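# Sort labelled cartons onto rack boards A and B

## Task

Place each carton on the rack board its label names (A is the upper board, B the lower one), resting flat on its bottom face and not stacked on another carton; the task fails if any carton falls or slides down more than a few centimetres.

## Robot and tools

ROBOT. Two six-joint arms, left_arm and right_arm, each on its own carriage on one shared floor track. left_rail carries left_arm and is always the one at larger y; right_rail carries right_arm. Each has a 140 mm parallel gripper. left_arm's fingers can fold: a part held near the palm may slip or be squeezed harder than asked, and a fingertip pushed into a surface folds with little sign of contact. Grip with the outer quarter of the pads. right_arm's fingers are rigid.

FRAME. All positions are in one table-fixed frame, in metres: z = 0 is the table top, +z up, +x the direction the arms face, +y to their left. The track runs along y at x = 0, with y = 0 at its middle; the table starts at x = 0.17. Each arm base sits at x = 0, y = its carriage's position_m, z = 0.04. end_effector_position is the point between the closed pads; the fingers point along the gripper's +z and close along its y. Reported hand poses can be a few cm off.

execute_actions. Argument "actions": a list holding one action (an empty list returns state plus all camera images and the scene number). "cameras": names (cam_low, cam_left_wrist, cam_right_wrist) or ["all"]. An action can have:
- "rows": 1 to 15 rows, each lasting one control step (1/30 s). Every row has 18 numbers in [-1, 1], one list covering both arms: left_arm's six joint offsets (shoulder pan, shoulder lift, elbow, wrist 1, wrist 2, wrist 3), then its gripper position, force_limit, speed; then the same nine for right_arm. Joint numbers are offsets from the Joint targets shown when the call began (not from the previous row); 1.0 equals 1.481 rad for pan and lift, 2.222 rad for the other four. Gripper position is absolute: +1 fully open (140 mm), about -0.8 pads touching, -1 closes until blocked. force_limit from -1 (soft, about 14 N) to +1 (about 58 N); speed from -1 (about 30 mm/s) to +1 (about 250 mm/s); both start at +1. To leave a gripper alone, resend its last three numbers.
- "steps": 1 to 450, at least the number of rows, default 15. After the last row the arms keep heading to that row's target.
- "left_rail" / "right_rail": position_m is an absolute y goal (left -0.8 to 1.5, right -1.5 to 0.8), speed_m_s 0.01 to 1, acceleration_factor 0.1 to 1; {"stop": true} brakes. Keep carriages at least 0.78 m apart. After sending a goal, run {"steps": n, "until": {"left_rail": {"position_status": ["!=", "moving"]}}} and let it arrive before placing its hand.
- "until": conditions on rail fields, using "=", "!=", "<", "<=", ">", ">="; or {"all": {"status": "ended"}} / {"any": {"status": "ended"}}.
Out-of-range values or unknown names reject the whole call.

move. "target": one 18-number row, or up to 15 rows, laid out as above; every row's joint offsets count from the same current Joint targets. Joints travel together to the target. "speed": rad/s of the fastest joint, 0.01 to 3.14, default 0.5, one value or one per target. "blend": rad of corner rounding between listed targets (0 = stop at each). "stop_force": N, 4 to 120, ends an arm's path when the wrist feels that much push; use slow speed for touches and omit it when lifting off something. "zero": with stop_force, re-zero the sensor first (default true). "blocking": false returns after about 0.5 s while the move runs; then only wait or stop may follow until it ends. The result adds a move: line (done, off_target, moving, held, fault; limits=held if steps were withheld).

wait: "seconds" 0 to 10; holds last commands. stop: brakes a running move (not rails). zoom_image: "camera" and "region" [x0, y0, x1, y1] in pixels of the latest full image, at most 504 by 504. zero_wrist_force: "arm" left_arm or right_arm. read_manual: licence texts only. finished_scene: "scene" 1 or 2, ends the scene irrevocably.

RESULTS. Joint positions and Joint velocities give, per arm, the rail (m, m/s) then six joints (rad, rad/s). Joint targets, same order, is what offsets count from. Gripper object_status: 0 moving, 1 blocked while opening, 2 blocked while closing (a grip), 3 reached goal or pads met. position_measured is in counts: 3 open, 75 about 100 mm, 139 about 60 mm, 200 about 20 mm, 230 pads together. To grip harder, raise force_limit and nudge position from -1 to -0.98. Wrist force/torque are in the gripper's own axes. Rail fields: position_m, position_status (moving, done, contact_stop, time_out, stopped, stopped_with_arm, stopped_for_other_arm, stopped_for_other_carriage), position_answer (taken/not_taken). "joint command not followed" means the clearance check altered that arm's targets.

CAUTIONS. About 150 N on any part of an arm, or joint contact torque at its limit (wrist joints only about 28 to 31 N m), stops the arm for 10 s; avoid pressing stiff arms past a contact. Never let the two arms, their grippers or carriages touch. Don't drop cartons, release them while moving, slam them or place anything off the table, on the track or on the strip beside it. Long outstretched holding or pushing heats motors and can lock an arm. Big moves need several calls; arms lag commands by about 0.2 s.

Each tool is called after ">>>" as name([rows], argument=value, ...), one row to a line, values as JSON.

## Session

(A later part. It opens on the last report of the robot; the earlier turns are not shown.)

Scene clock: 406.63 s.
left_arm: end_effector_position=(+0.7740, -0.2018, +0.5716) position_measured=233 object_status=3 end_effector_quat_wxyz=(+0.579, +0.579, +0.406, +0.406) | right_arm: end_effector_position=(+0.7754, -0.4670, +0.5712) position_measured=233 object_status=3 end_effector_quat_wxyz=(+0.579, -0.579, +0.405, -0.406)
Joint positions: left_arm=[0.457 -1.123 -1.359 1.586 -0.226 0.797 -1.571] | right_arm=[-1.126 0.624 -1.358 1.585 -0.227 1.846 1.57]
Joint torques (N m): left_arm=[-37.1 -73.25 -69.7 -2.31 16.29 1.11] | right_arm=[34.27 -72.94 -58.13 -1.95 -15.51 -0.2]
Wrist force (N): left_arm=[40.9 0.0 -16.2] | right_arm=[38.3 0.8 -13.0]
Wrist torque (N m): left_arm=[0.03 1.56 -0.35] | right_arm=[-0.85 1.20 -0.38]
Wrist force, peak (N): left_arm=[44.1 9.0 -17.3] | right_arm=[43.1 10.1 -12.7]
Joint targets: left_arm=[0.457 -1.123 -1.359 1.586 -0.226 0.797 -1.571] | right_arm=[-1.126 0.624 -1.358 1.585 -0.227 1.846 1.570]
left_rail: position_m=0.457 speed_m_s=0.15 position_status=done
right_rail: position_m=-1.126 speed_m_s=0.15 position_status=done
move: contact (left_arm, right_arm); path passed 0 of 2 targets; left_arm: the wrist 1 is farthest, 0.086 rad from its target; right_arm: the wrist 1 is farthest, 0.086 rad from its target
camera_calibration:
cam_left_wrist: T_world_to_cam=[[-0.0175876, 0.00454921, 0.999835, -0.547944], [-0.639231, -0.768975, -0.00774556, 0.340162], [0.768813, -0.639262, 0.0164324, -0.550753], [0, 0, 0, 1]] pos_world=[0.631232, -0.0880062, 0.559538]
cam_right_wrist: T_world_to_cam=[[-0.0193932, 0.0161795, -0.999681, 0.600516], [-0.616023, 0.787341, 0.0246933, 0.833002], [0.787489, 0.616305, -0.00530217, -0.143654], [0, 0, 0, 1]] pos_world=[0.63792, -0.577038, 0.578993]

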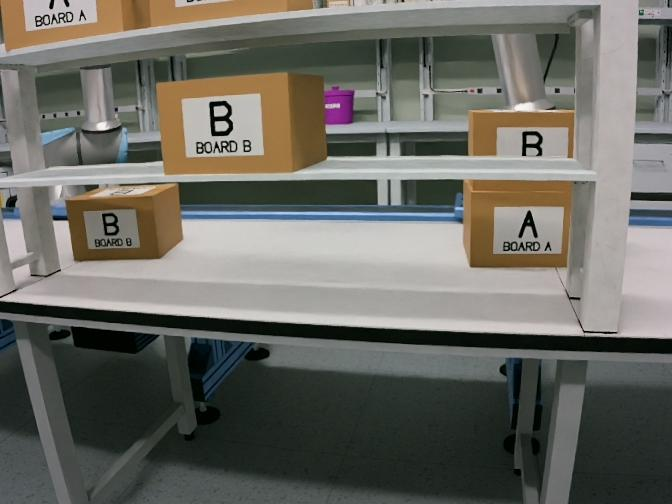

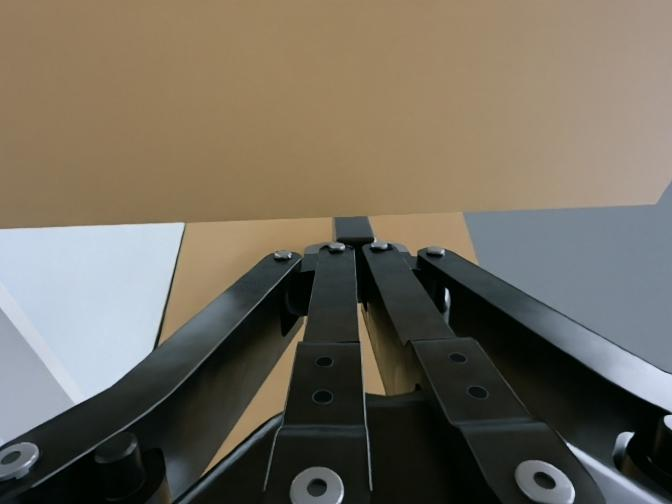

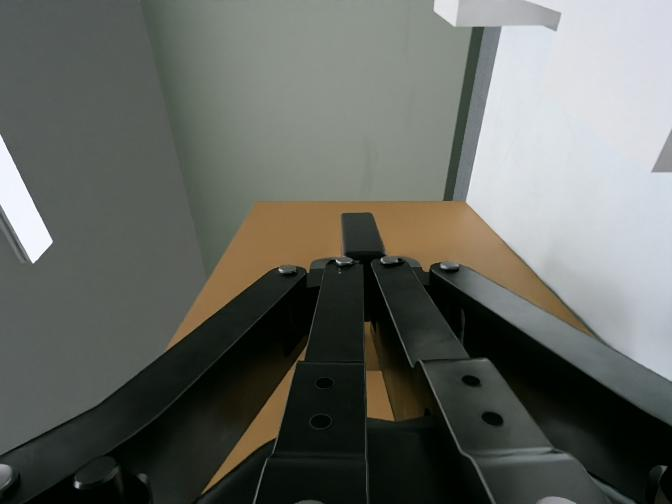

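>>> execute_actions([
  {"left_rail":{"position_m":0.471,"acceleration_factor":0.2},"right_rail":{"position_m":-1.146,"acceleration_factor":0.2},"steps":90,"until":{"all":{"status":"ended"}}},
])

>>> move([
  [-0.1520,-0.1135,0.0784,-0.0032,-0.1014,0,-1,0,0,0.0968,-0.1135,0.0784,-0.0032,0.0644,0,-1,0,0],
  [-0.2801,-0.2009,0.1855,-0.0520,-0.1868,0,-1,0,0,0.1525,-0.2009,0.1855,-0.0520,0.1016,0,-1,0,0],
], speed=0.35, blend=0.02)

>>> execute_actions([
  {"left_rail":{"position_m":0.29,"acceleration_factor":0.5,"speed_m_s":1},"right_rail":{"position_m":-1.3,"acceleration_factor":0.5,"speed_m_s":1},"steps":150,"until":{"all":{"status":"ended"}}},
], cameras=["all"])

>>> move([
  [0,0.1718,0.1080,-0.2225,0,0,-1,0,0,0,0.1718,0.1080,-0.2225,0,0,-1,0,0],
  [0,0.2754,0.1282,-0.3117,0,0,-1,0,0,0,0.2754,0.1282,-0.3117,0,0,-1,0,0],
  [0,0.3824,0.1351,-0.3900,0,0,-1,0,0,0,0.3824,0.1351,-0.3900,0,0,-1,0,0],
], speed=0.25, blend=0.02, stop_force=25, cameras=["all"])

Scene clock: 438.27 s.
left_arm: end_effector_position=(+0.7740, -0.1879, +0.5716) position_measured=233 object_status=3 end_effector_quat_wxyz=(+0.579, +0.579, +0.406, +0.406) | right_arm: end_effector_position=(+0.7753, -0.4870, +0.5712) position_measured=233 object_status=3 end_effector_quat_wxyz=(+0.579, -0.579, +0.405, -0.406)
Joint positions: left_arm=[0.471 -1.123 -1.359 1.586 -0.226 0.797 -1.571] | right_arm=[-1.146 0.624 -1.358 1.585 -0.227 1.846 1.57]
Joint torques (N m): left_arm=[10.09 -71.69 -39.13 -3.87 -1.92 1.31] | right_arm=[-14.41 -71.86 -35 -4.28 2.83 -0.19]
Wrist force (N): left_arm=[0.0 -0.6 0.4] | right_arm=[0.5 0.6 -2.7]
Wrist torque (N m): left_arm=[-0.07 0.12 -0.27] | right_arm=[-0.51 -0.33 -0.41]
Wrist force, peak (N): left_arm=[41.7 0.5 -16.1] | right_arm=[38.6 0.9 -12.9]
Joint targets: left_arm=[0.471 -1.123 -1.359 1.586 -0.226 0.797 -1.571] | right_arm=[-1.146 0.624 -1.358 1.585 -0.227 1.846 1.570]
Tool commands: left_gripper/position=-1.0 left_gripper/force_limit=+0.0 left_gripper/speed=+0.0 right_gripper/position=-1.0 right_gripper/force_limit=+0.0 right_gripper/speed=+0.0
left_rail: position_m=0.471 speed_m_s=0.15 position_status=done
right_rail: position_m=-1.146 speed_m_s=0.15 position_status=done

Scene clock: 440.17 s.
left_arm: end_effector_position=(+0.5103, -0.1254, +0.5203) position_measured=233 object_status=3 end_effector_quat_wxyz=(+0.579, +0.579, +0.406, +0.405) | right_arm: end_effector_position=(+0.5107, -0.5487, +0.5204) position_measured=233 object_status=3 end_effector_quat_wxyz=(+0.580, -0.579, +0.405, -0.406)
Joint positions: left_arm=[0.471 -1.538 -1.657 1.998 -0.342 0.382 -1.571] | right_arm=[-1.146 0.85 -1.655 1.997 -0.343 2.072 1.57]
Joint torques (N m): left_arm=[-13.32 -59.38 -36.5 -3.78 -2.86 1.41] | right_arm=[12.06 -52.65 -31.39 -6.66 3.63 -0.16]
Wrist force (N): left_arm=[0.0 -0.6 0.3] | right_arm=[0.5 0.9 -2.7]
Wrist torque (N m): left_arm=[-0.06 0.12 -0.30] | right_arm=[-0.48 -0.26 -0.37]
Wrist force, peak (N): left_arm=[2.4 -0.8 2.7] | right_arm=[0.7 2.2 -4.7]
Joint targets: left_arm=[0.471 -1.538 -1.657 1.998 -0.342 0.382 -1.571] | right_arm=[-1.146 0.850 -1.655 1.997 -0.343 2.072 1.570]
left_rail: position_m=0.471 speed_m_s=0.15 position_status=done
right_rail: position_m=-1.146 speed_m_s=0.15 position_status=done
move: done

Scene clock: 441.90 s.
left_arm: end_effector_position=(+0.5102, -0.3063, +0.5202) position_measured=233 object_status=3 end_effector_quat_wxyz=(+0.579, +0.579, +0.406, +0.405) | right_arm: end_effector_position=(+0.5106, -0.7027, +0.5203) position_measured=233 object_status=3 end_effector_quat_wxyz=(+0.580, -0.579, +0.405, -0.406)
Joint positions: left_arm=[0.29 -1.538 -1.657 1.998 -0.342 0.381 -1.571] | right_arm=[-1.3 0.85 -1.655 1.997 -0.343 2.072 1.57]
Joint torques (N m): left_arm=[-4.96 -54.51 -41.88 -2.24 -1.82 1.42] | right_arm=[9.39 -40.13 -36.84 -6.22 2.53 -0.12]
Wrist force (N): left_arm=[-0.2 -0.3 0.1] | right_arm=[0.8 0.8 -2.7]
Wrist torque (N m): left_arm=[0.02 0.15 -0.30] | right_arm=[-0.50 -0.32 -0.37]
Wrist force, peak (N): left_arm=[-1.0 -0.2 0.4] | right_arm=[1.2 0.7 -3.1]
Joint targets: left_arm=[0.290 -1.538 -1.657 1.998 -0.342 0.382 -1.571] | right_arm=[-1.300 0.850 -1.655 1.997 -0.343 2.072 1.570]
Tool commands: left_gripper/position=-1.0 left_gripper/force_limit=+0.0 left_gripper/speed=+0.0 right_gripper/position=-1.0 right_gripper/force_limit=+0.0 right_gripper/speed=+0.0
left_rail: position_m=0.290 position_status=done
right_rail: position_m=-1.300 position_status=done
camera_calibration:
cam_left_wrist: T_world_to_cam=[[-0.017671, 0.00553276, 0.999829, -0.500495], [-0.639136, -0.769062, -0.00704031, 0.0903665], [0.768891, -0.63915, 0.0171263, -0.414259], [0, 0, 0, 1]] pos_world=[0.367432, -0.192507, 0.50814]
cam_right_wrist: T_world_to_cam=[[-0.0187277, 0.0169472, -0.999681, 0.548591], [-0.616151, 0.787235, 0.0248884, 0.856572], [0.787405, 0.616421, -0.00430107, 0.209461], [0, 0, 0, 1]] pos_world=[0.373121, -0.812736, 0.527998]

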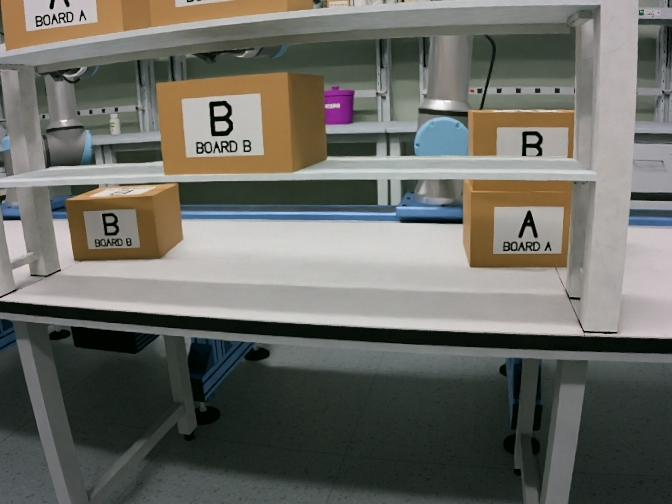

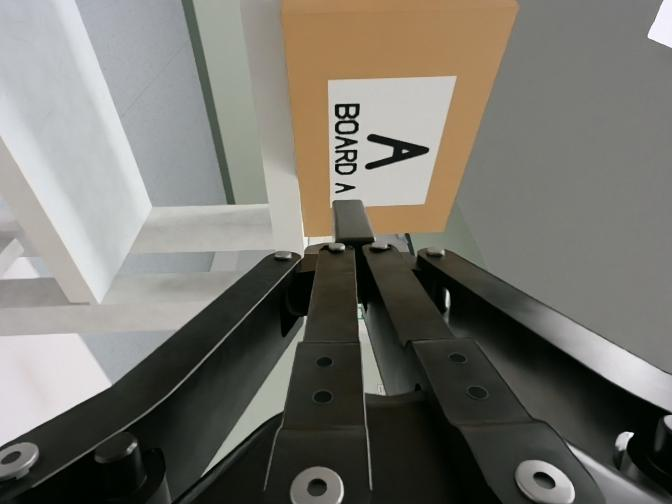

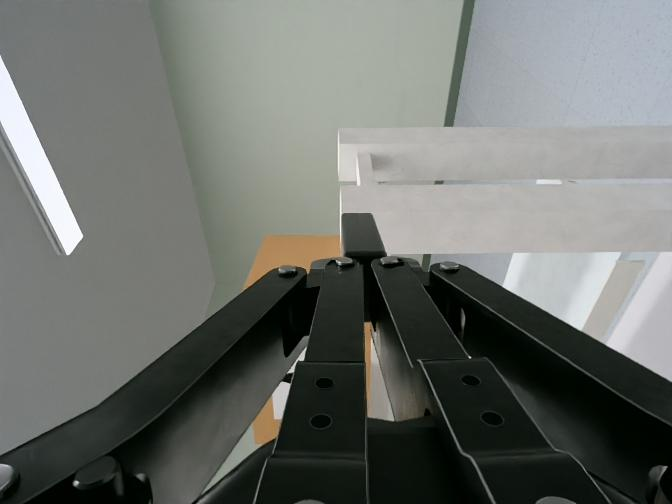

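Scene clock: 446.50 s.
left_arm: end_effector_position=(+0.5103, -0.3065, +0.1100) position_measured=233 object_status=3 end_effector_quat_wxyz=(+0.579, +0.579, +0.406, +0.405) | right_arm: end_effector_position=(+0.5105, -0.7028, +0.1097) position_measured=233 object_status=3 end_effector_quat_wxyz=(+0.579, -0.579, +0.405, -0.406)
Joint positions: left_arm=[0.29 -1.538 -1.09 2.298 -1.208 0.381 -1.571] | right_arm=[-1.3 0.85 -1.089 2.297 -1.209 2.072 1.57]
Joint torques (N m): left_arm=[11.33 -44.54 -7.65 -3.89 -0.28 1.02] | right_arm=[-1.41 -48.57 -8.58 -6.99 -1.76 -0.06]
Wrist force (N): left_arm=[0.2 -0.1 0.3] | right_arm=[-0.4 0.6 -2.1]
Wrist torque (N m): left_arm=[0.05 0.09 -0.28] | right_arm=[-0.57 -0.11 -0.40]
Wrist force, peak (N): left_arm=[0.2 1.8 0.1] | right_arm=[0.1 0.6 -3.5]
Joint targets: left_arm=[0.290 -1.538 -1.090 2.298 -1.208 0.382 -1.571] | right_arm=[-1.300 0.850 -1.089 2.297 -1.209 2.072 1.570]
left_rail: position_m=0.290 position_status=done
right_rail: position_m=-1.300 position_status=done
move: done
camera_calibration:
cam_left_wrist: T_world_to_cam=[[-0.0176595, 0.00539303, 0.99983, -0.0902953], [-0.639075, -0.769111, -0.00713912, 0.0873021], [0.768942, -0.639092, 0.0170287, -0.407358], [0, 0, 0, 1]] pos_world=[0.367432, -0.192707, 0.09784]
cam_right_wrist: T_world_to_cam=[[-0.0188058, 0.0168847, -0.999681, 0.138101], [-0.616149, 0.787236, 0.0248874, 0.86687], [0.787405, 0.61642, -0.00440107, 0.207768], [0, 0, 0, 1]] pos_world=[0.373121, -0.812836, 0.117398]

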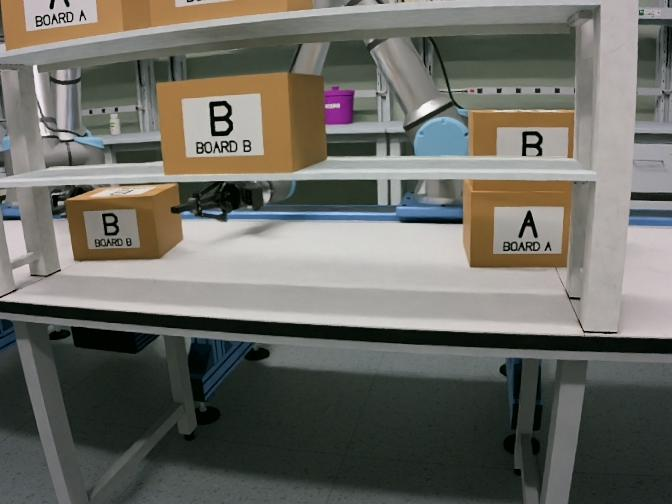

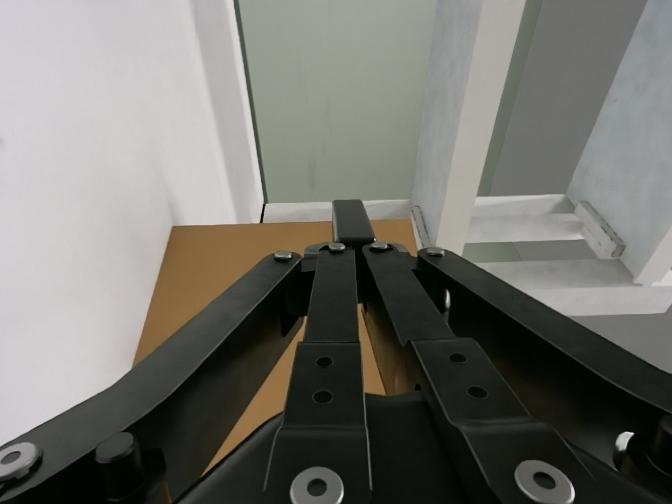

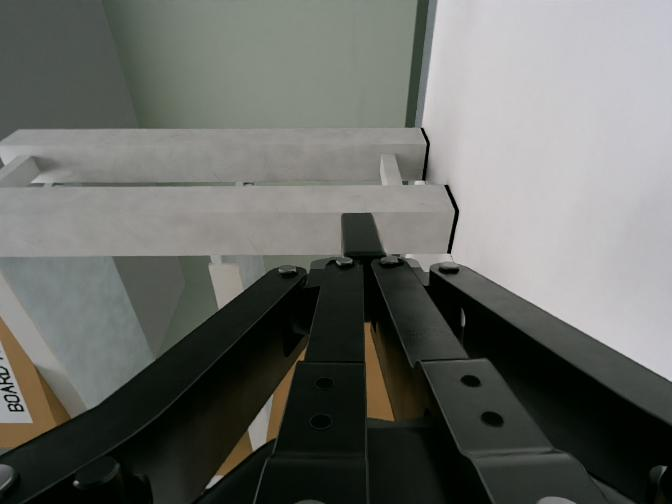

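>>> execute_actions([
  {"left_rail":{"position_m":0.315,"acceleration_factor":0.2},"right_rail":{"position_m":-1.27,"acceleration_factor":0.2},"steps":90,"until":{"all":{"status":"ended"}}},
])

>>> move([
  [-0.0375,0,0,0,-0.0248,0,-1,0,0,0.0376,0,0,0,0.0250,0,-1,0,0],
  [-0.0357,0.0379,-0.0596,0.0346,-0.0236,0,-1,0,0,0.0907,0.0379,-0.0596,0.0346,0.0604,0,-1,0,0],
], speed=0.05, stop_force=32, cameras=["cam_left_wrist","cam_right_wrist"])

Scene clock: 468.07 s.
left_arm: end_effector_position=(+0.5103, -0.2815, +0.1100) position_measured=233 object_status=3 end_effector_quat_wxyz=(+0.579, +0.579, +0.406, +0.405) | right_arm: end_effector_position=(+0.5105, -0.6728, +0.1097) position_measured=233 object_status=3 end_effector_quat_wxyz=(+0.579, -0.579, +0.405, -0.406)
Joint positions: left_arm=[0.315 -1.538 -1.09 2.298 -1.208 0.381 -1.571] | right_arm=[-1.27 0.85 -1.089 2.297 -1.209 2.072 1.57]
Joint torques (N m): left_arm=[8.8 -47.62 -10.7 -2.56 1.13 1.13] | right_arm=[-8.63 -50.03 -10.9 -6.73 -2.4 -0.01]
Wrist force (N): left_arm=[-0.3 -0.4 0.2] | right_arm=[-0.3 0.7 -2.3]
Wrist torque (N m): left_arm=[-0.02 0.20 -0.28] | right_arm=[-0.53 -0.11 -0.40]
Wrist force, peak (N): left_arm=[-0.6 -0.2 0.2] | right_arm=[-0.7 0.7 -2.7]
Joint targets: left_arm=[0.315 -1.538 -1.090 2.298 -1.208 0.382 -1.571] | right_arm=[-1.270 0.850 -1.089 2.297 -1.209 2.072 1.570]
Tool commands: left_gripper/position=-1.0 left_gripper/force_limit=+0.0 left_gripper/speed=+0.0 right_gripper/position=-1.0 right_gripper/force_limit=+0.0 right_gripper/speed=+0.0
left_rail: position_m=0.315 position_status=done
right_rail: position_m=-1.270 position_status=done

Scene clock: 472.73 s.
left_arm: end_effector_position=(+0.4832, -0.3449, +0.1100) position_measured=233 object_status=3 end_effector_quat_wxyz=(+0.579, +0.579, +0.406, +0.406) | right_arm: end_effector_position=(+0.4843, -0.6101, +0.1095) position_measured=233 object_status=3 end_effector_quat_wxyz=(+0.579, -0.579, +0.405, -0.406)
Joint positions: left_arm=[0.315 -1.591 -1.047 2.197 -1.149 0.328 -1.571] | right_arm=[-1.27 0.966 -1.046 2.196 -1.151 2.187 1.57]
Joint torques (N m): left_arm=[-30.42 -85.35 -23.33 -5.55 14.82 1.07] | right_arm=[3.79 -75.05 -15.92 -5.96 -14.08 -0.08]
Wrist force (N): left_arm=[25.6 11.8 -5.2] | right_arm=[26.2 -7.2 -4.3]
Wrist torque (N m): left_arm=[-0.36 1.14 -0.44] | right_arm=[-0.27 0.52 -0.27]
Wrist force, peak (N): left_arm=[39.4 18.7 -26.7] | right_arm=[38.8 -12.5 -22.9]
Joint targets: left_arm=[0.315 -1.591 -1.047 2.197 -1.149 0.328 -1.571] | right_arm=[-1.270 0.966 -1.046 2.196 -1.151 2.187 1.570]
left_rail: position_m=0.315 position_status=done
right_rail: position_m=-1.270 position_status=done
move: contact (left_arm, right_arm); path passed 1 of 2 targets; left_arm: the elbow is farthest, 0.031 rad from its target; right_arm: the elbow is farthest, 0.032 rad from its target
camera_calibration:
cam_left_wrist: T_world_to_cam=[[-0.0176733, 0.00475594, 0.999833, -0.0908064], [-0.639291, -0.768927, -0.00764272, 0.0406797], [0.768762, -0.639319, 0.0166299, -0.41109], [0, 0, 0, 1]] pos_world=[0.340432, -0.231106, 0.0979385]
cam_right_wrist: T_world_to_cam=[[-0.0191383, 0.0165033, -0.999681, 0.13588], [-0.61603, 0.787333, 0.0247912, 0.777729], [0.78749, 0.616308, -0.00490166, 0.171283], [0, 0, 0, 1]] pos_world=[0.346821, -0.720137, 0.117395]
Images, in order (width x height): cam_left_wrist 672x504, cam_right_wrist 672x504.

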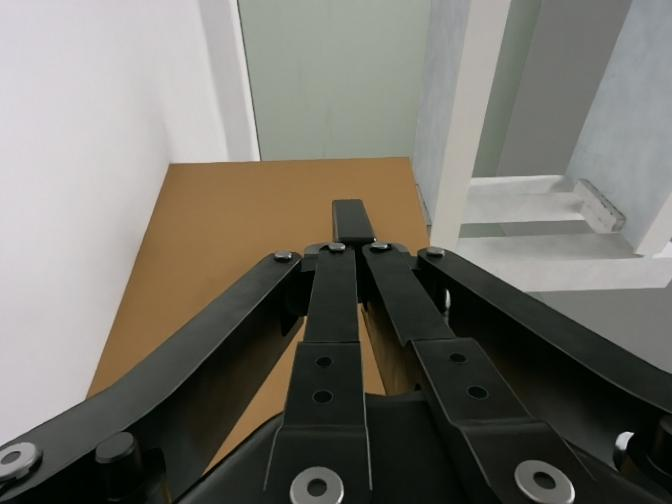

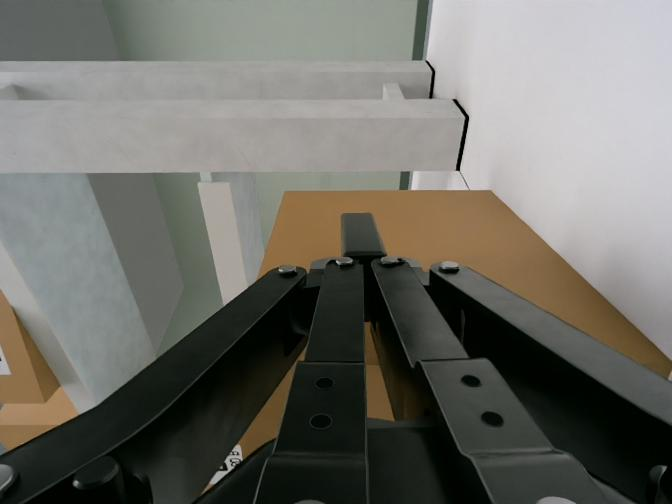

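>>> move([
  [0,0.0001,-0.0008,0.0007,0,0,-1,0,0,0,0.0001,-0.0008,0.0007,0,0,-1,0,0],
  [0,-0.0754,-0.0048,0.0551,0,0,-1,0,0,0,-0.0754,-0.0048,0.0551,0,0,-1,0,0],
  [0,-0.1500,-0.0160,0.1160,0,0,-1,0,0,0,-0.1500,-0.0160,0.1160,0,0,-1,0,0],
  [0,-0.2113,-0.0327,0.1735,0,0,-1,0,0,0,-0.2113,-0.0327,0.1735,0,0,-1,0,0],
  [0,-0.2710,-0.0590,0.2396,0,0,-1,0,0,0,-0.2710,-0.0590,0.2396,0,0,-1,0,0],
], speed=0.13, blend=0.001)

>>> execute_actions([
  {"left_rail":{"position_m":0.457,"acceleration_factor":0.15,"speed_m_s":0.15},"right_rail":{"position_m":-1.128,"acceleration_factor":0.15,"speed_m_s":0.15},"steps":200,"until":{"all":{"status":"ended"}}},
], cameras=["all"])

Scene clock: 491.07 s.
left_arm: end_effector_position=(+0.4832, -0.3457, +0.3783) position_measured=233 object_status=3 end_effector_quat_wxyz=(+0.579, +0.579, +0.406, +0.405) | right_arm: end_effector_position=(+0.4849, -0.6093, +0.3780) position_measured=233 object_status=3 end_effector_quat_wxyz=(+0.579, -0.579, +0.405, -0.406)
Joint positions: left_arm=[0.315 -1.591 -1.449 2.066 -0.617 0.328 -1.571] | right_arm=[-1.27 0.966 -1.447 2.065 -0.619 2.188 1.57]
Joint torques (N m): left_arm=[-17.79 -73.26 -75.09 -1.56 10.41 0.99] | right_arm=[28.42 -66.92 -62.22 -2.95 -17.2 0]
Wrist force (N): left_arm=[33.8 -7.8 -11.6] | right_arm=[34.2 9.3 -14.1]
Wrist torque (N m): left_arm=[0.24 1.28 -0.21] | right_arm=[-0.68 0.56 -0.45]
Wrist force, peak (N): left_arm=[51.4 -8.3 -17.7] | right_arm=[52.3 10.7 -19.4]
Joint targets: left_arm=[0.315 -1.591 -1.449 2.066 -0.617 0.328 -1.571] | right_arm=[-1.270 0.966 -1.448 2.065 -0.618 2.187 1.570]
left_rail: position_m=0.315 position_status=done
right_rail: position_m=-1.270 position_status=done
move: done; blend cut to 0.0009 rad at target 1

Scene clock: 493.67 s.
left_arm: end_effector_position=(+0.4832, -0.2037, +0.3785) position_measured=233 object_status=3 end_effector_quat_wxyz=(+0.579, +0.579, +0.406, +0.405) | right_arm: end_effector_position=(+0.4849, -0.4673, +0.3781) position_measured=233 object_status=3 end_effector_quat_wxyz=(+0.579, -0.579, +0.405, -0.406)
Joint positions: left_arm=[0.457 -1.591 -1.449 2.066 -0.617 0.328 -1.571] | right_arm=[-1.128 0.966 -1.448 2.065 -0.618 2.187 1.57]
Joint torques (N m): left_arm=[-32.99 -63.63 -71.14 -2 7.66 1.25] | right_arm=[23.41 -67.04 -58.21 -3.89 -18.97 -0.16]
Wrist force (N): left_arm=[34.4 -8.5 -12.0] | right_arm=[35.0 10.0 -14.5]
Wrist torque (N m): left_arm=[0.23 1.29 -0.21] | right_arm=[-0.69 0.61 -0.45]
Wrist force, peak (N): left_arm=[35.0 -8.3 -12.2] | right_arm=[35.5 10.4 -14.8]
Joint targets: left_arm=[0.457 -1.591 -1.449 2.066 -0.617 0.328 -1.571] | right_arm=[-1.128 0.966 -1.448 2.065 -0.618 2.187 1.570]
Tool commands: left_gripper/position=-1.0 left_gripper/force_limit=+0.0 left_gripper/speed=+0.0 right_gripper/position=-1.0 right_gripper/force_limit=+0.0 right_gripper/speed=+0.0
left_rail: position_m=0.457 speed_m_s=0.15 position_status=done
right_rail: position_m=-1.128 speed_m_s=0.15 position_status=done
camera_calibration:
cam_left_wrist: T_world_to_cam=[[-0.0176228, 0.0049743, 0.999832, -0.359833], [-0.639345, -0.768884, -0.00744364, 0.151265], [0.768718, -0.639369, 0.0167302, -0.325167], [0, 0, 0, 1]] pos_world=[0.340331, -0.0898065, 0.366339]
cam_right_wrist: T_world_to_cam=[[-0.0191204, 0.0166435, -0.999679, 0.402023], [-0.616031, 0.787329, 0.0248907, 0.658971], [0.78749, 0.616309, -0.00480115, 0.08408], [0, 0, 0, 1]] pos_world=[0.347421, -0.577337, 0.385896]

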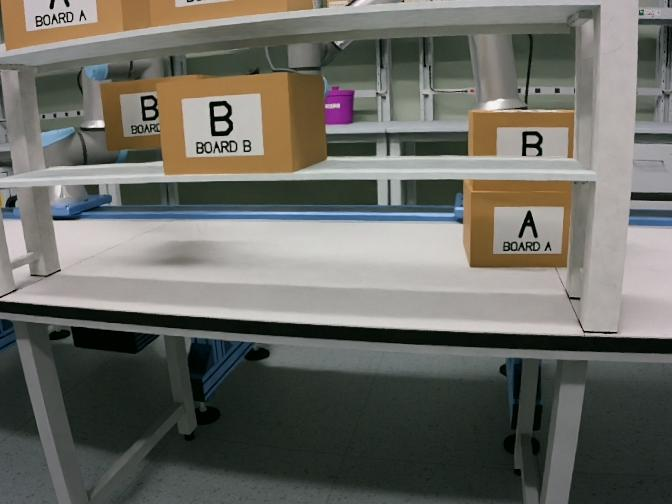

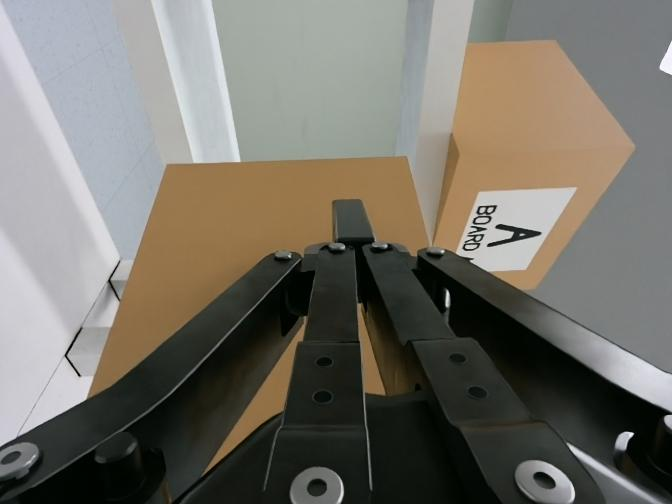

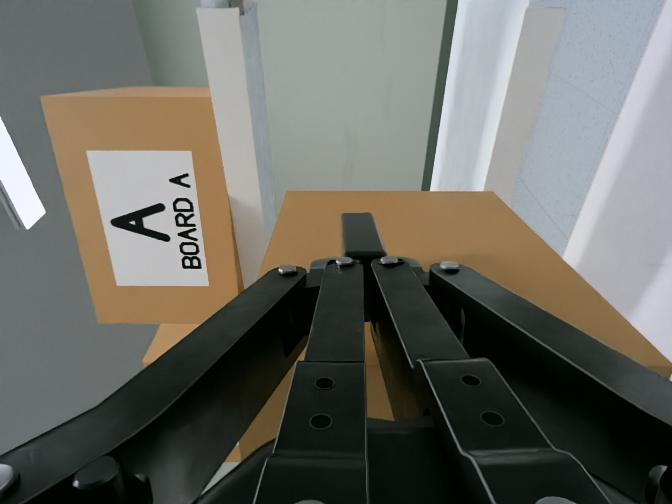

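>>> move([
  [0.0693,0.0200,-0.0157,0.0023,0.0462,0,-1,0,0,-0.0552,0.0200,-0.0157,0.0023,-0.0368,0,-1,0,0],
  [0.1364,0.0448,-0.0360,0.0061,0.0909,0,-1,0,0,-0.1058,0.0448,-0.0360,0.0061,-0.0705,0,-1,0,0],
  [0.1995,0.0737,-0.0604,0.0113,0.1329,0,-1,0,0,-0.1510,0.0737,-0.0604,0.0113,-0.1007,0,-1,0,0],
  [0.2578,0.1059,-0.0888,0.0182,0.1718,0,-1,0,0,-0.1912,0.1059,-0.0888,0.0182,-0.1275,0,-1,0,0],
  [0.3115,0.1409,-0.1211,0.0272,0.2076,0,-1,0,0,-0.2267,0.1409,-0.1211,0.0272,-0.1511,0,-1,0,0],
], speed=0.12, blend=0.005, stop_force=40, cameras=["cam_low"])

>>> move(target=[0,0.0254,0.0136,-0.0306,0,0,-1,0,0,0,0.0254,0.0136,-0.0306,0,0,-1,0,0], speed=0.03, stop_force=11, cameras=["all"])

Scene clock: 517.47 s.
left_arm: end_effector_position=(+0.7697, -0.2038, +0.3786) position_measured=233 object_status=3 end_effector_quat_wxyz=(+0.579, +0.579, +0.406, +0.406) | right_arm: end_effector_position=(+0.7710, -0.4675, +0.3780) position_measured=233 object_status=3 end_effector_quat_wxyz=(+0.579, -0.579, +0.405, -0.406)
Joint positions: left_arm=[0.457 -1.13 -1.24 1.796 -0.557 0.79 -1.571] | right_arm=[-1.128 0.63 -1.239 1.796 -0.558 1.852 1.57]
Joint torques (N m): left_arm=[-12.83 -57.72 -75.08 -2.61 17.65 1.11] | right_arm=[11.34 -66.23 -58.9 -2.81 -17.97 0.34]
Wrist force (N): left_arm=[31.0 -7.8 -10.1] | right_arm=[32.1 9.0 -13.3]
Wrist torque (N m): left_arm=[0.29 1.22 -0.20] | right_arm=[-0.78 0.38 -0.48]
Wrist force, peak (N): left_arm=[43.3 -7.7 -15.1] | right_arm=[44.2 10.5 -17.0]
Joint targets: left_arm=[0.457 -1.130 -1.240 1.796 -0.557 0.790 -1.571] | right_arm=[-1.128 0.630 -1.239 1.796 -0.558 1.852 1.570]
left_rail: position_m=0.457 speed_m_s=0.15 position_status=done
right_rail: position_m=-1.128 speed_m_s=0.15 position_status=done
move: done
Images, in order (width x height): cam_low 672x504.

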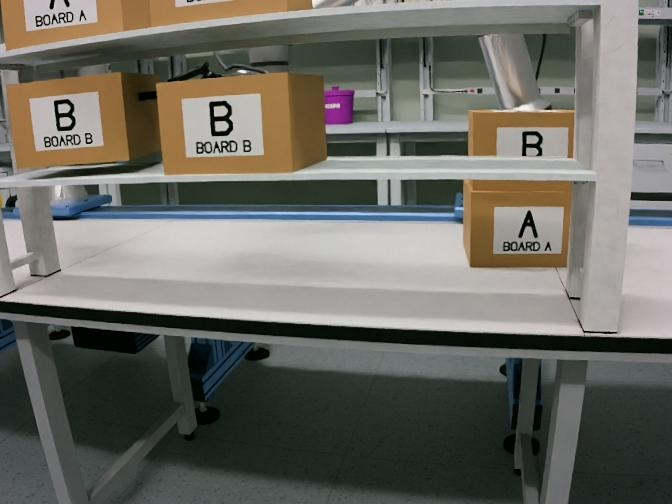

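Scene clock: 520.27 s.
left_arm: end_effector_position=(+0.7699, -0.2041, +0.3537) position_measured=233 object_status=3 end_effector_quat_wxyz=(+0.579, +0.579, +0.406, +0.406) | right_arm: end_effector_position=(+0.7713, -0.4673, +0.3531) position_measured=233 object_status=3 end_effector_quat_wxyz=(+0.579, -0.579, +0.405, -0.406)
Joint positions: left_arm=[0.457 -1.13 -1.217 1.815 -0.599 0.79 -1.571] | right_arm=[-1.128 0.63 -1.215 1.815 -0.6 1.852 1.57]
Joint torques (N m): left_arm=[-21.96 -92.83 -69.39 -2.32 17.67 1.18] | right_arm=[17.09 -83.83 -54.59 -1.76 -17.51 0.19]
Wrist force (N): left_arm=[36.0 -0.5 -12.1] | right_arm=[37.5 0.4 -16.2]
Wrist torque (N m): left_arm=[0.09 1.33 -0.30] | right_arm=[-0.55 0.54 -0.35]
Wrist force, peak (N): left_arm=[40.0 7.3 -16.8] | right_arm=[38.5 -7.6 -21.8]
Joint targets: left_arm=[0.457 -1.130 -1.217 1.815 -0.599 0.790 -1.571] | right_arm=[-1.128 0.630 -1.215 1.815 -0.601 1.852 1.570]
left_rail: position_m=0.457 speed_m_s=0.15 position_status=done
right_rail: position_m=-1.128 speed_m_s=0.15 position_status=done
move: contact (left_arm, right_arm); left_arm: the wrist 1 is farthest, 0.026 rad from its target; right_arm: the wrist 1 is farthest, 0.025 rad from its target
camera_calibration:
cam_left_wrist: T_world_to_cam=[[-0.0178382, 0.00502333, 0.999828, -0.329942], [-0.639184, -0.769017, -0.00754014, 0.333917], [0.768847, -0.639208, 0.0169287, -0.5456], [0, 0, 0, 1]] pos_world=[0.627032, -0.0903066, 0.341639]
cam_right_wrist: T_world_to_cam=[[-0.0186974, 0.0165909, -0.999688, 0.382114], [-0.615978, 0.78738, 0.0245882, 0.836132], [0.787542, 0.616245, -0.00450238, -0.141756], [0, 0, 0, 1]] pos_world=[0.633822, -0.577337, 0.360797]

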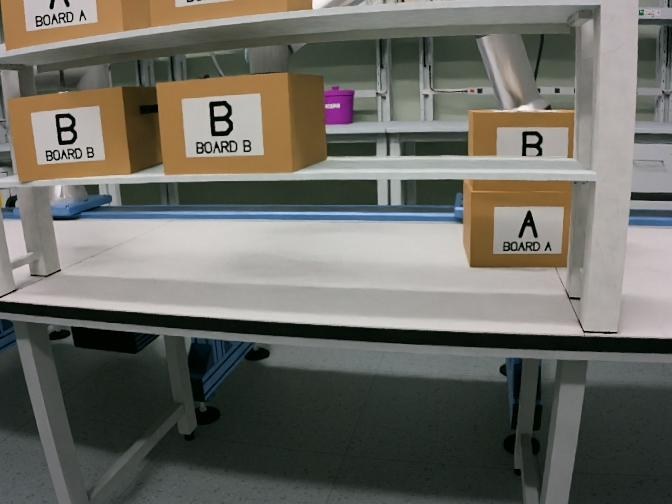

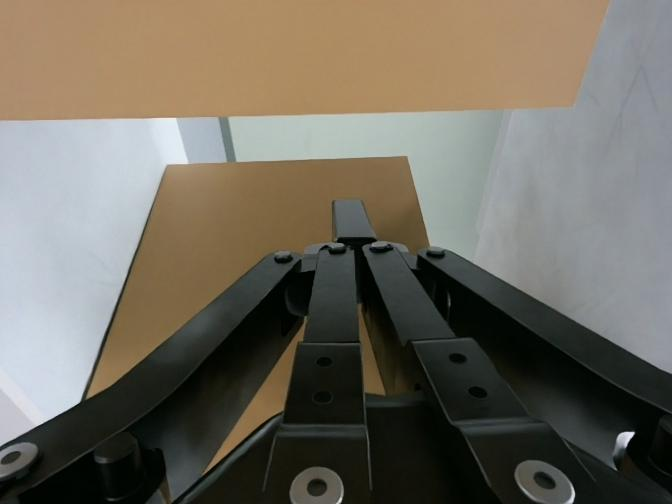

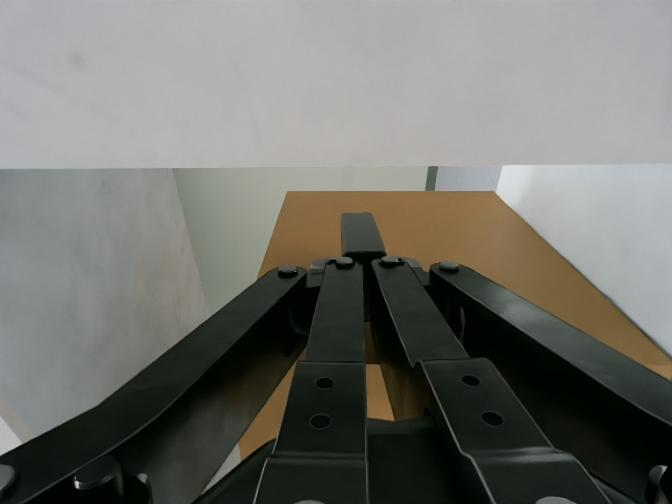

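>>> execute_actions([
  {"left_rail":{"position_m":0.47,"acceleration_factor":0.2},"right_rail":{"position_m":-1.141,"acceleration_factor":0.2},"steps":90,"until":{"all":{"status":"ended"}}},
])

>>> move([
  [-0.1473,-0.0990,0.0874,-0.0212,-0.0982,0,-1,0,0,0.0927,-0.0990,0.0874,-0.0212,0.0617,0,-1,0,0],
  [-0.3896,-0.3269,0.0996,0.1185,-0.2598,0,-1,0,0,0.2390,-0.3269,0.0996,0.1185,0.1592,0,-1,0,0],
], speed=0.35, blend=0.02)

>>> execute_actions([
  {"left_rail":{"position_m":1.27,"acceleration_factor":0.7,"speed_m_s":1},"right_rail":{"position_m":-0.31,"acceleration_factor":0.7,"speed_m_s":1},"steps":200,"until":{"all":{"status":"ended"}}},
], cameras=["all"])

Scene clock: 535.73 s.
left_arm: end_effector_position=(+0.7698, -0.1913, +0.3538) position_measured=233 object_status=3 end_effector_quat_wxyz=(+0.579, +0.579, +0.406, +0.406) | right_arm: end_effector_position=(+0.7712, -0.4803, +0.3531) position_measured=233 object_status=3 end_effector_quat_wxyz=(+0.579, -0.579, +0.405, -0.406)
Joint positions: left_arm=[0.47 -1.13 -1.217 1.815 -0.599 0.79 -1.571] | right_arm=[-1.141 0.63 -1.215 1.815 -0.6 1.852 1.57]
Joint torques (N m): left_arm=[11.9 -93.43 -32.98 -3.02 -1.79 1.55] | right_arm=[-3.96 -83.94 -28.55 -6.3 2.84 -0.04]
Wrist force (N): left_arm=[0.0 0.0 0.4] | right_arm=[2.6 -3.0 -3.2]
Wrist torque (N m): left_arm=[0.07 0.14 -0.29] | right_arm=[-1.37 -0.79 -0.39]
Wrist force, peak (N): left_arm=[36.0 -0.4 -12.4] | right_arm=[37.9 1.5 -16.9]
Joint targets: left_arm=[0.470 -1.130 -1.217 1.815 -0.599 0.790 -1.571] | right_arm=[-1.141 0.630 -1.215 1.815 -0.601 1.852 1.570]
Tool commands: left_gripper/position=-1.0 left_gripper/force_limit=+0.0 left_gripper/speed=+0.0 right_gripper/position=-1.0 right_gripper/force_limit=+0.0 right_gripper/speed=+0.0
left_rail: position_m=0.470 speed_m_s=0.15 position_status=done
right_rail: position_m=-1.141 speed_m_s=0.15 position_status=done

Scene clock: 537.97 s.
left_arm: end_effector_position=(+0.4303, -0.1258, +0.5201) position_measured=233 object_status=3 end_effector_quat_wxyz=(+0.579, +0.579, +0.406, +0.406) | right_arm: end_effector_position=(+0.4304, -0.5443, +0.5198) position_measured=233 object_status=3 end_effector_quat_wxyz=(+0.579, -0.579, +0.405, -0.406)
Joint positions: left_arm=[0.47 -1.707 -1.701 2.036 -0.336 0.213 -1.571] | right_arm=[-1.141 0.984 -1.699 2.036 -0.337 2.205 1.57]
Joint torques (N m): left_arm=[-17.42 -55.32 -36.85 2.16 -2.84 0.96] | right_arm=[12.25 -50.24 -33.82 1.46 3.58 0.08]
Wrist force (N): left_arm=[-0.1 0.0 0.2] | right_arm=[2.5 -2.5 -2.5]
Wrist torque (N m): left_arm=[0.07 0.12 -0.30] | right_arm=[-1.26 -0.73 -0.41]
Wrist force, peak (N): left_arm=[1.2 -0.3 2.9] | right_arm=[2.7 -4.2 -4.9]
Joint targets: left_arm=[0.470 -1.707 -1.701 2.036 -0.336 0.212 -1.571] | right_arm=[-1.141 0.984 -1.700 2.036 -0.337 2.205 1.570]
left_rail: position_m=0.470 speed_m_s=0.15 position_status=done
right_rail: position_m=-1.141 speed_m_s=0.15 position_status=done
move: done

Scene clock: 540.90 s.
left_arm: end_effector_position=(+0.4302, +0.6742, +0.5202) position_measured=233 object_status=3 end_effector_quat_wxyz=(+0.579, +0.579, +0.406, +0.406) | right_arm: end_effector_position=(+0.4303, +0.2866, +0.5199) position_measured=233 object_status=3 end_effector_quat_wxyz=(+0.579, -0.579, +0.405, -0.406)
Joint positions: left_arm=[1.27 -1.707 -1.701 2.036 -0.336 0.212 -1.571] | right_arm=[-0.31 0.984 -1.7 2.036 -0.337 2.205 1.57]
Joint torques (N m): left_arm=[-2.75 -20.35 -45.85 -0.09 -0.77 1.41] | right_arm=[-2.41 -39.72 -47.78 -0.21 1.17 -0.02]
Wrist force (N): left_arm=[0.1 -0.4 0.2] | right_arm=[2.4 -2.7 -2.9]
Wrist torque (N m): left_arm=[-0.01 0.09 -0.31] | right_arm=[-1.29 -0.69 -0.41]
Wrist force, peak (N): left_arm=[-1.2 -0.2 0.7] | right_arm=[4.0 -2.9 -3.3]
Joint targets: left_arm=[1.270 -1.707 -1.701 2.036 -0.336 0.212 -1.571] | right_arm=[-0.310 0.984 -1.700 2.036 -0.337 2.205 1.570]
Tool commands: left_gripper/position=-1.0 left_gripper/force_limit=+0.0 left_gripper/speed=+0.0 right_gripper/position=-1.0 right_gripper/force_limit=+0.0 right_gripper/speed=+0.0
left_rail: position_m=1.270 position_status=done
right_rail: position_m=-0.310 position_status=done
camera_calibration:
cam_left_wrist: T_world_to_cam=[[-0.0176781, 0.00474968, 0.999832, -0.506815], [-0.639124, -0.769066, -0.00764696, 0.793687], [0.7689, -0.639152, 0.0166313, 0.274252], [0, 0, 0, 1]] pos_world=[0.287432, 0.788094, 0.508239]
cam_right_wrist: T_world_to_cam=[[-0.0192034, 0.0165763, -0.999678, 0.530224], [-0.61625, 0.787157, 0.0248902, 0.0283935], [0.787317, 0.616529, -0.00490096, -0.336891], [0, 0, 0, 1]] pos_world=[0.29292, 0.176564, 0.527695]

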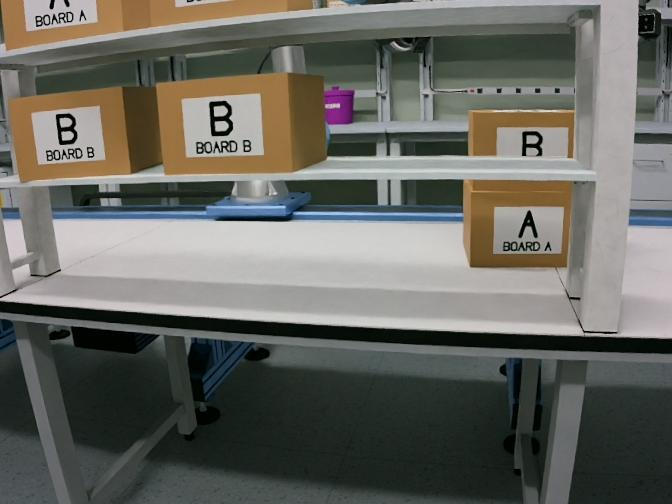

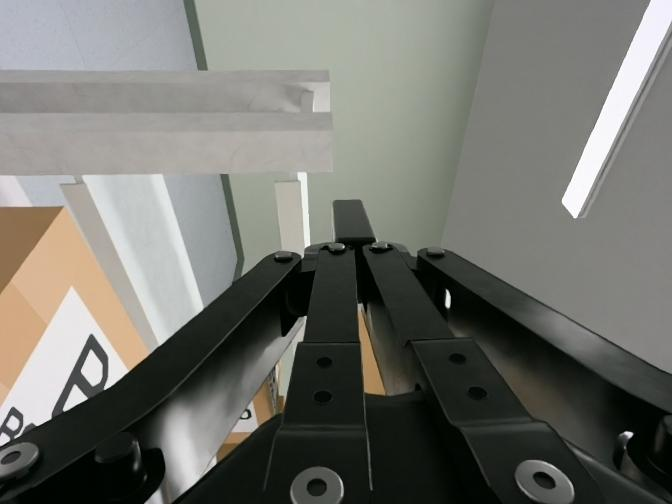

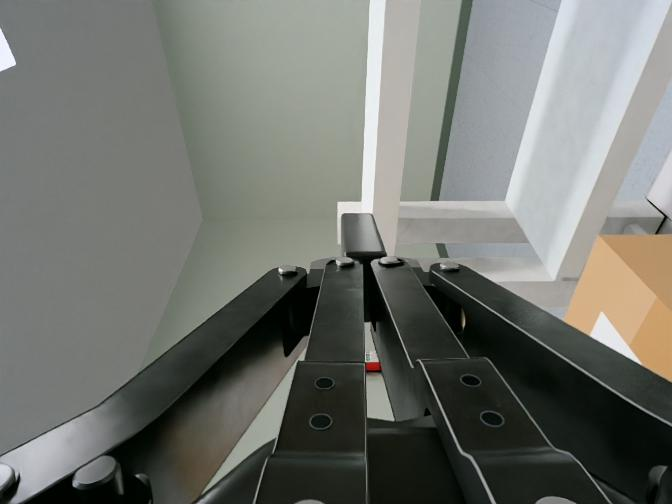

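>>> move([
  [0,0.1783,0.1113,-0.2299,0,0,-1,0,0,0,0.1783,0.1113,-0.2299,0,0,-1,0,0],
  [0,0.2181,0.1209,-0.2660,0,0,-1,0,0,0,0.2181,0.1209,-0.2660,0,0,-1,0,0],
], speed=0.22, blend=0.02, stop_force=25, cameras=["all"])

Scene clock: 551.10 s.
left_arm: end_effector_position=(+0.4302, +0.6740, +0.2450) position_measured=233 object_status=3 end_effector_quat_wxyz=(+0.579, +0.579, +0.406, +0.406) | right_arm: end_effector_position=(+0.4302, +0.2866, +0.2444) position_measured=233 object_status=3 end_effector_quat_wxyz=(+0.579, -0.579, +0.405, -0.406)
Joint positions: left_arm=[1.27 -1.707 -1.378 2.305 -0.927 0.212 -1.571] | right_arm=[-0.31 0.984 -1.377 2.305 -0.928 2.205 1.57]
Joint torques (N m): left_arm=[10.99 -27.39 -19.65 -3.34 1.97 1.57] | right_arm=[-12.52 -35.51 -18.59 -6.65 -2.42 0.33]
Wrist force (N): left_arm=[0.0 -0.4 -0.2] | right_arm=[2.3 -3.1 -1.8]
Wrist torque (N m): left_arm=[-0.03 0.09 -0.28] | right_arm=[-1.33 -0.72 -0.38]
Wrist force, peak (N): left_arm=[-0.2 1.8 0.3] | right_arm=[2.6 -4.5 -3.0]
Joint targets: left_arm=[1.270 -1.707 -1.378 2.305 -0.927 0.212 -1.571] | right_arm=[-0.310 0.984 -1.377 2.305 -0.928 2.205 1.570]
left_rail: position_m=1.270 position_status=done
right_rail: position_m=-0.310 position_status=done
move: done
camera_calibration:
cam_left_wrist: T_world_to_cam=[[-0.017695, 0.00410987, 0.999835, -0.231052], [-0.639115, -0.769068, -0.00814974, 0.791404], [0.768908, -0.639153, 0.0162354, 0.278807], [0, 0, 0, 1]] pos_world=[0.287332, 0.787794, 0.232937]
cam_right_wrist: T_world_to_cam=[[-0.0195551, 0.0160509, -0.99968, 0.255203], [-0.61624, 0.787171, 0.0246933, 0.035229], [0.787316, 0.616526, -0.00550199, -0.338008], [0, 0, 0, 1]] pos_world=[0.292819, 0.176563, 0.252392]

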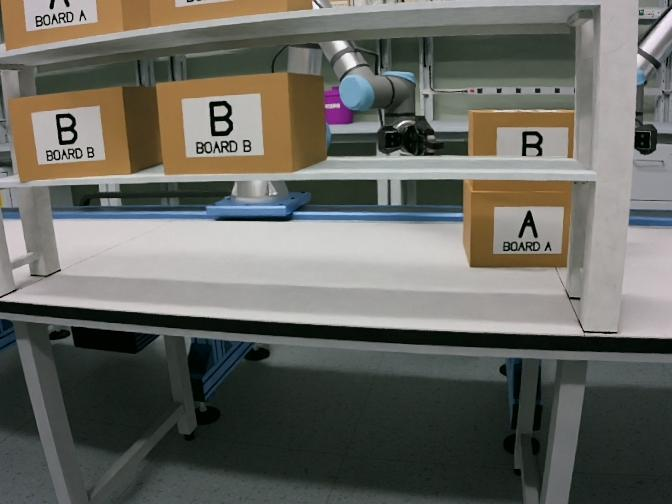

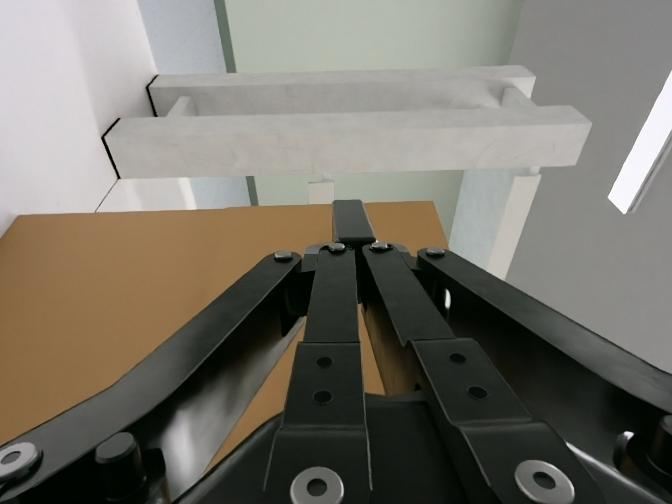

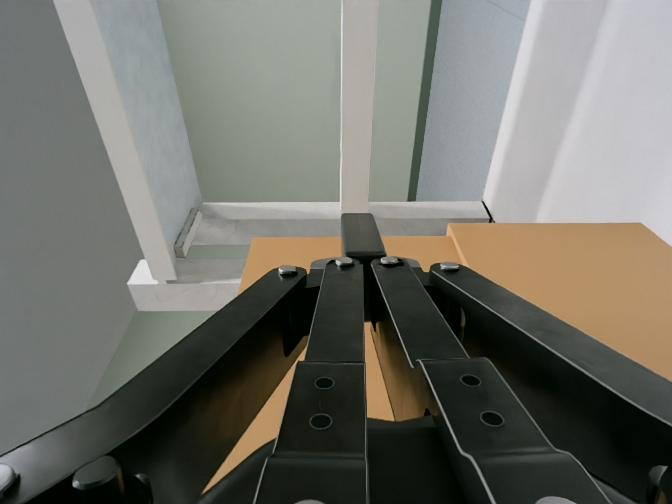

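>>> move(target=[0.0113,0.0585,-0.0549,0.0159,0.0076,0,-1,0,0,0.0466,0.0585,-0.0549,0.0159,0.0312,0,-1,0,0], speed=0.05, stop_force=32, cameras=["cam_left_wrist","cam_right_wrist"])

Scene clock: 562.80 s.
left_arm: end_effector_position=(+0.4301, +0.6149, +0.2451) position_measured=233 object_status=3 end_effector_quat_wxyz=(+0.579, +0.579, +0.406, +0.406) | right_arm: end_effector_position=(+0.4307, +0.3458, +0.2445) position_measured=233 object_status=3 end_effector_quat_wxyz=(+0.579, -0.579, +0.406, -0.406)
Joint positions: left_arm=[1.27 -1.692 -1.299 2.195 -0.894 0.228 -1.571] | right_arm=[-0.31 1.047 -1.297 2.193 -0.896 2.269 1.57]
Joint torques (N m): left_arm=[-25.8 -67.91 -30.18 -4.84 3.58 1.43] | right_arm=[-5.23 -56.97 -29.18 -6.46 -15.31 0.25]
Wrist force (N): left_arm=[24.6 13.4 -11.4] | right_arm=[32.1 -15.4 -22.0]
Wrist torque (N m): left_arm=[-0.42 0.87 -0.48] | right_arm=[-0.80 -0.11 -0.21]
Wrist force, peak (N): left_arm=[37.5 20.1 -22.3] | right_arm=[41.9 -18.4 -26.4]
Joint targets: left_arm=[1.270 -1.692 -1.299 2.194 -0.894 0.227 -1.571] | right_arm=[-0.310 1.047 -1.297 2.193 -0.896 2.269 1.570]
left_rail: position_m=1.270 position_status=done
right_rail: position_m=-0.310 position_status=done
move: contact (left_arm, right_arm); left_arm: the elbow is farthest, 0.011 rad from its target
camera_calibration:
cam_left_wrist: T_world_to_cam=[[-0.0176813, 0.00396893, 0.999836, -0.230912], [-0.639005, -0.769159, -0.00824706, 0.745947], [0.769, -0.639045, 0.0161359, 0.241025], [0, 0, 0, 1]] pos_world=[0.287232, 0.728694, 0.233137]
cam_right_wrist: T_world_to_cam=[[-0.0195627, 0.0159231, -0.999682, 0.254292], [-0.615735, 0.787569, 0.0245937, -0.0114172], [0.78771, 0.61602, -0.00560256, -0.374855], [0, 0, 0, 1]] pos_world=[0.293221, 0.235861, 0.252391]
Images, in order (width x height): cam_left_wrist 672x504, cam_right_wrist 672x504.

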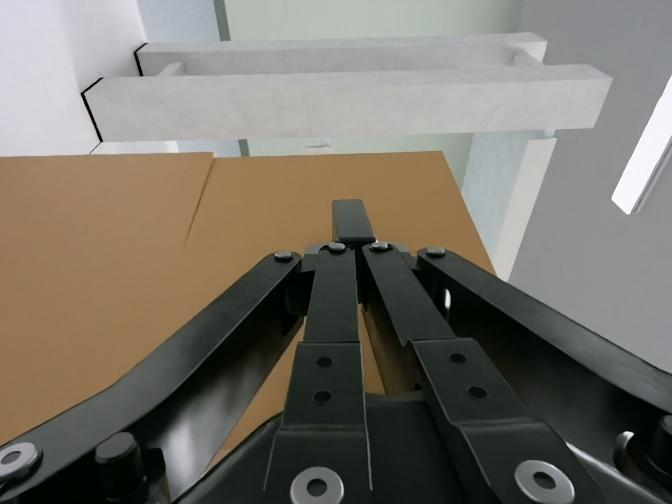

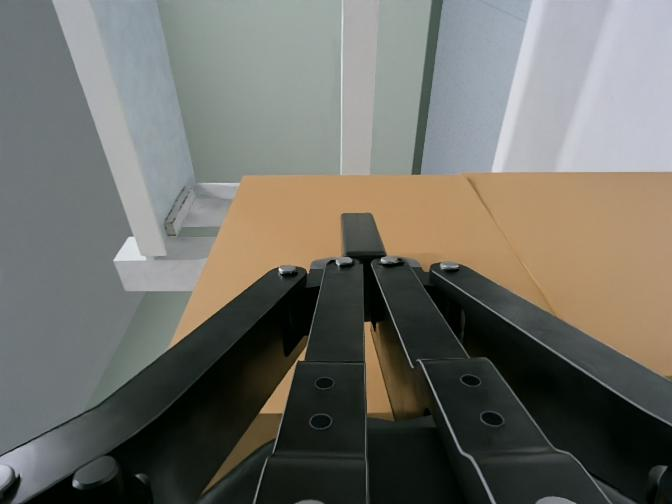

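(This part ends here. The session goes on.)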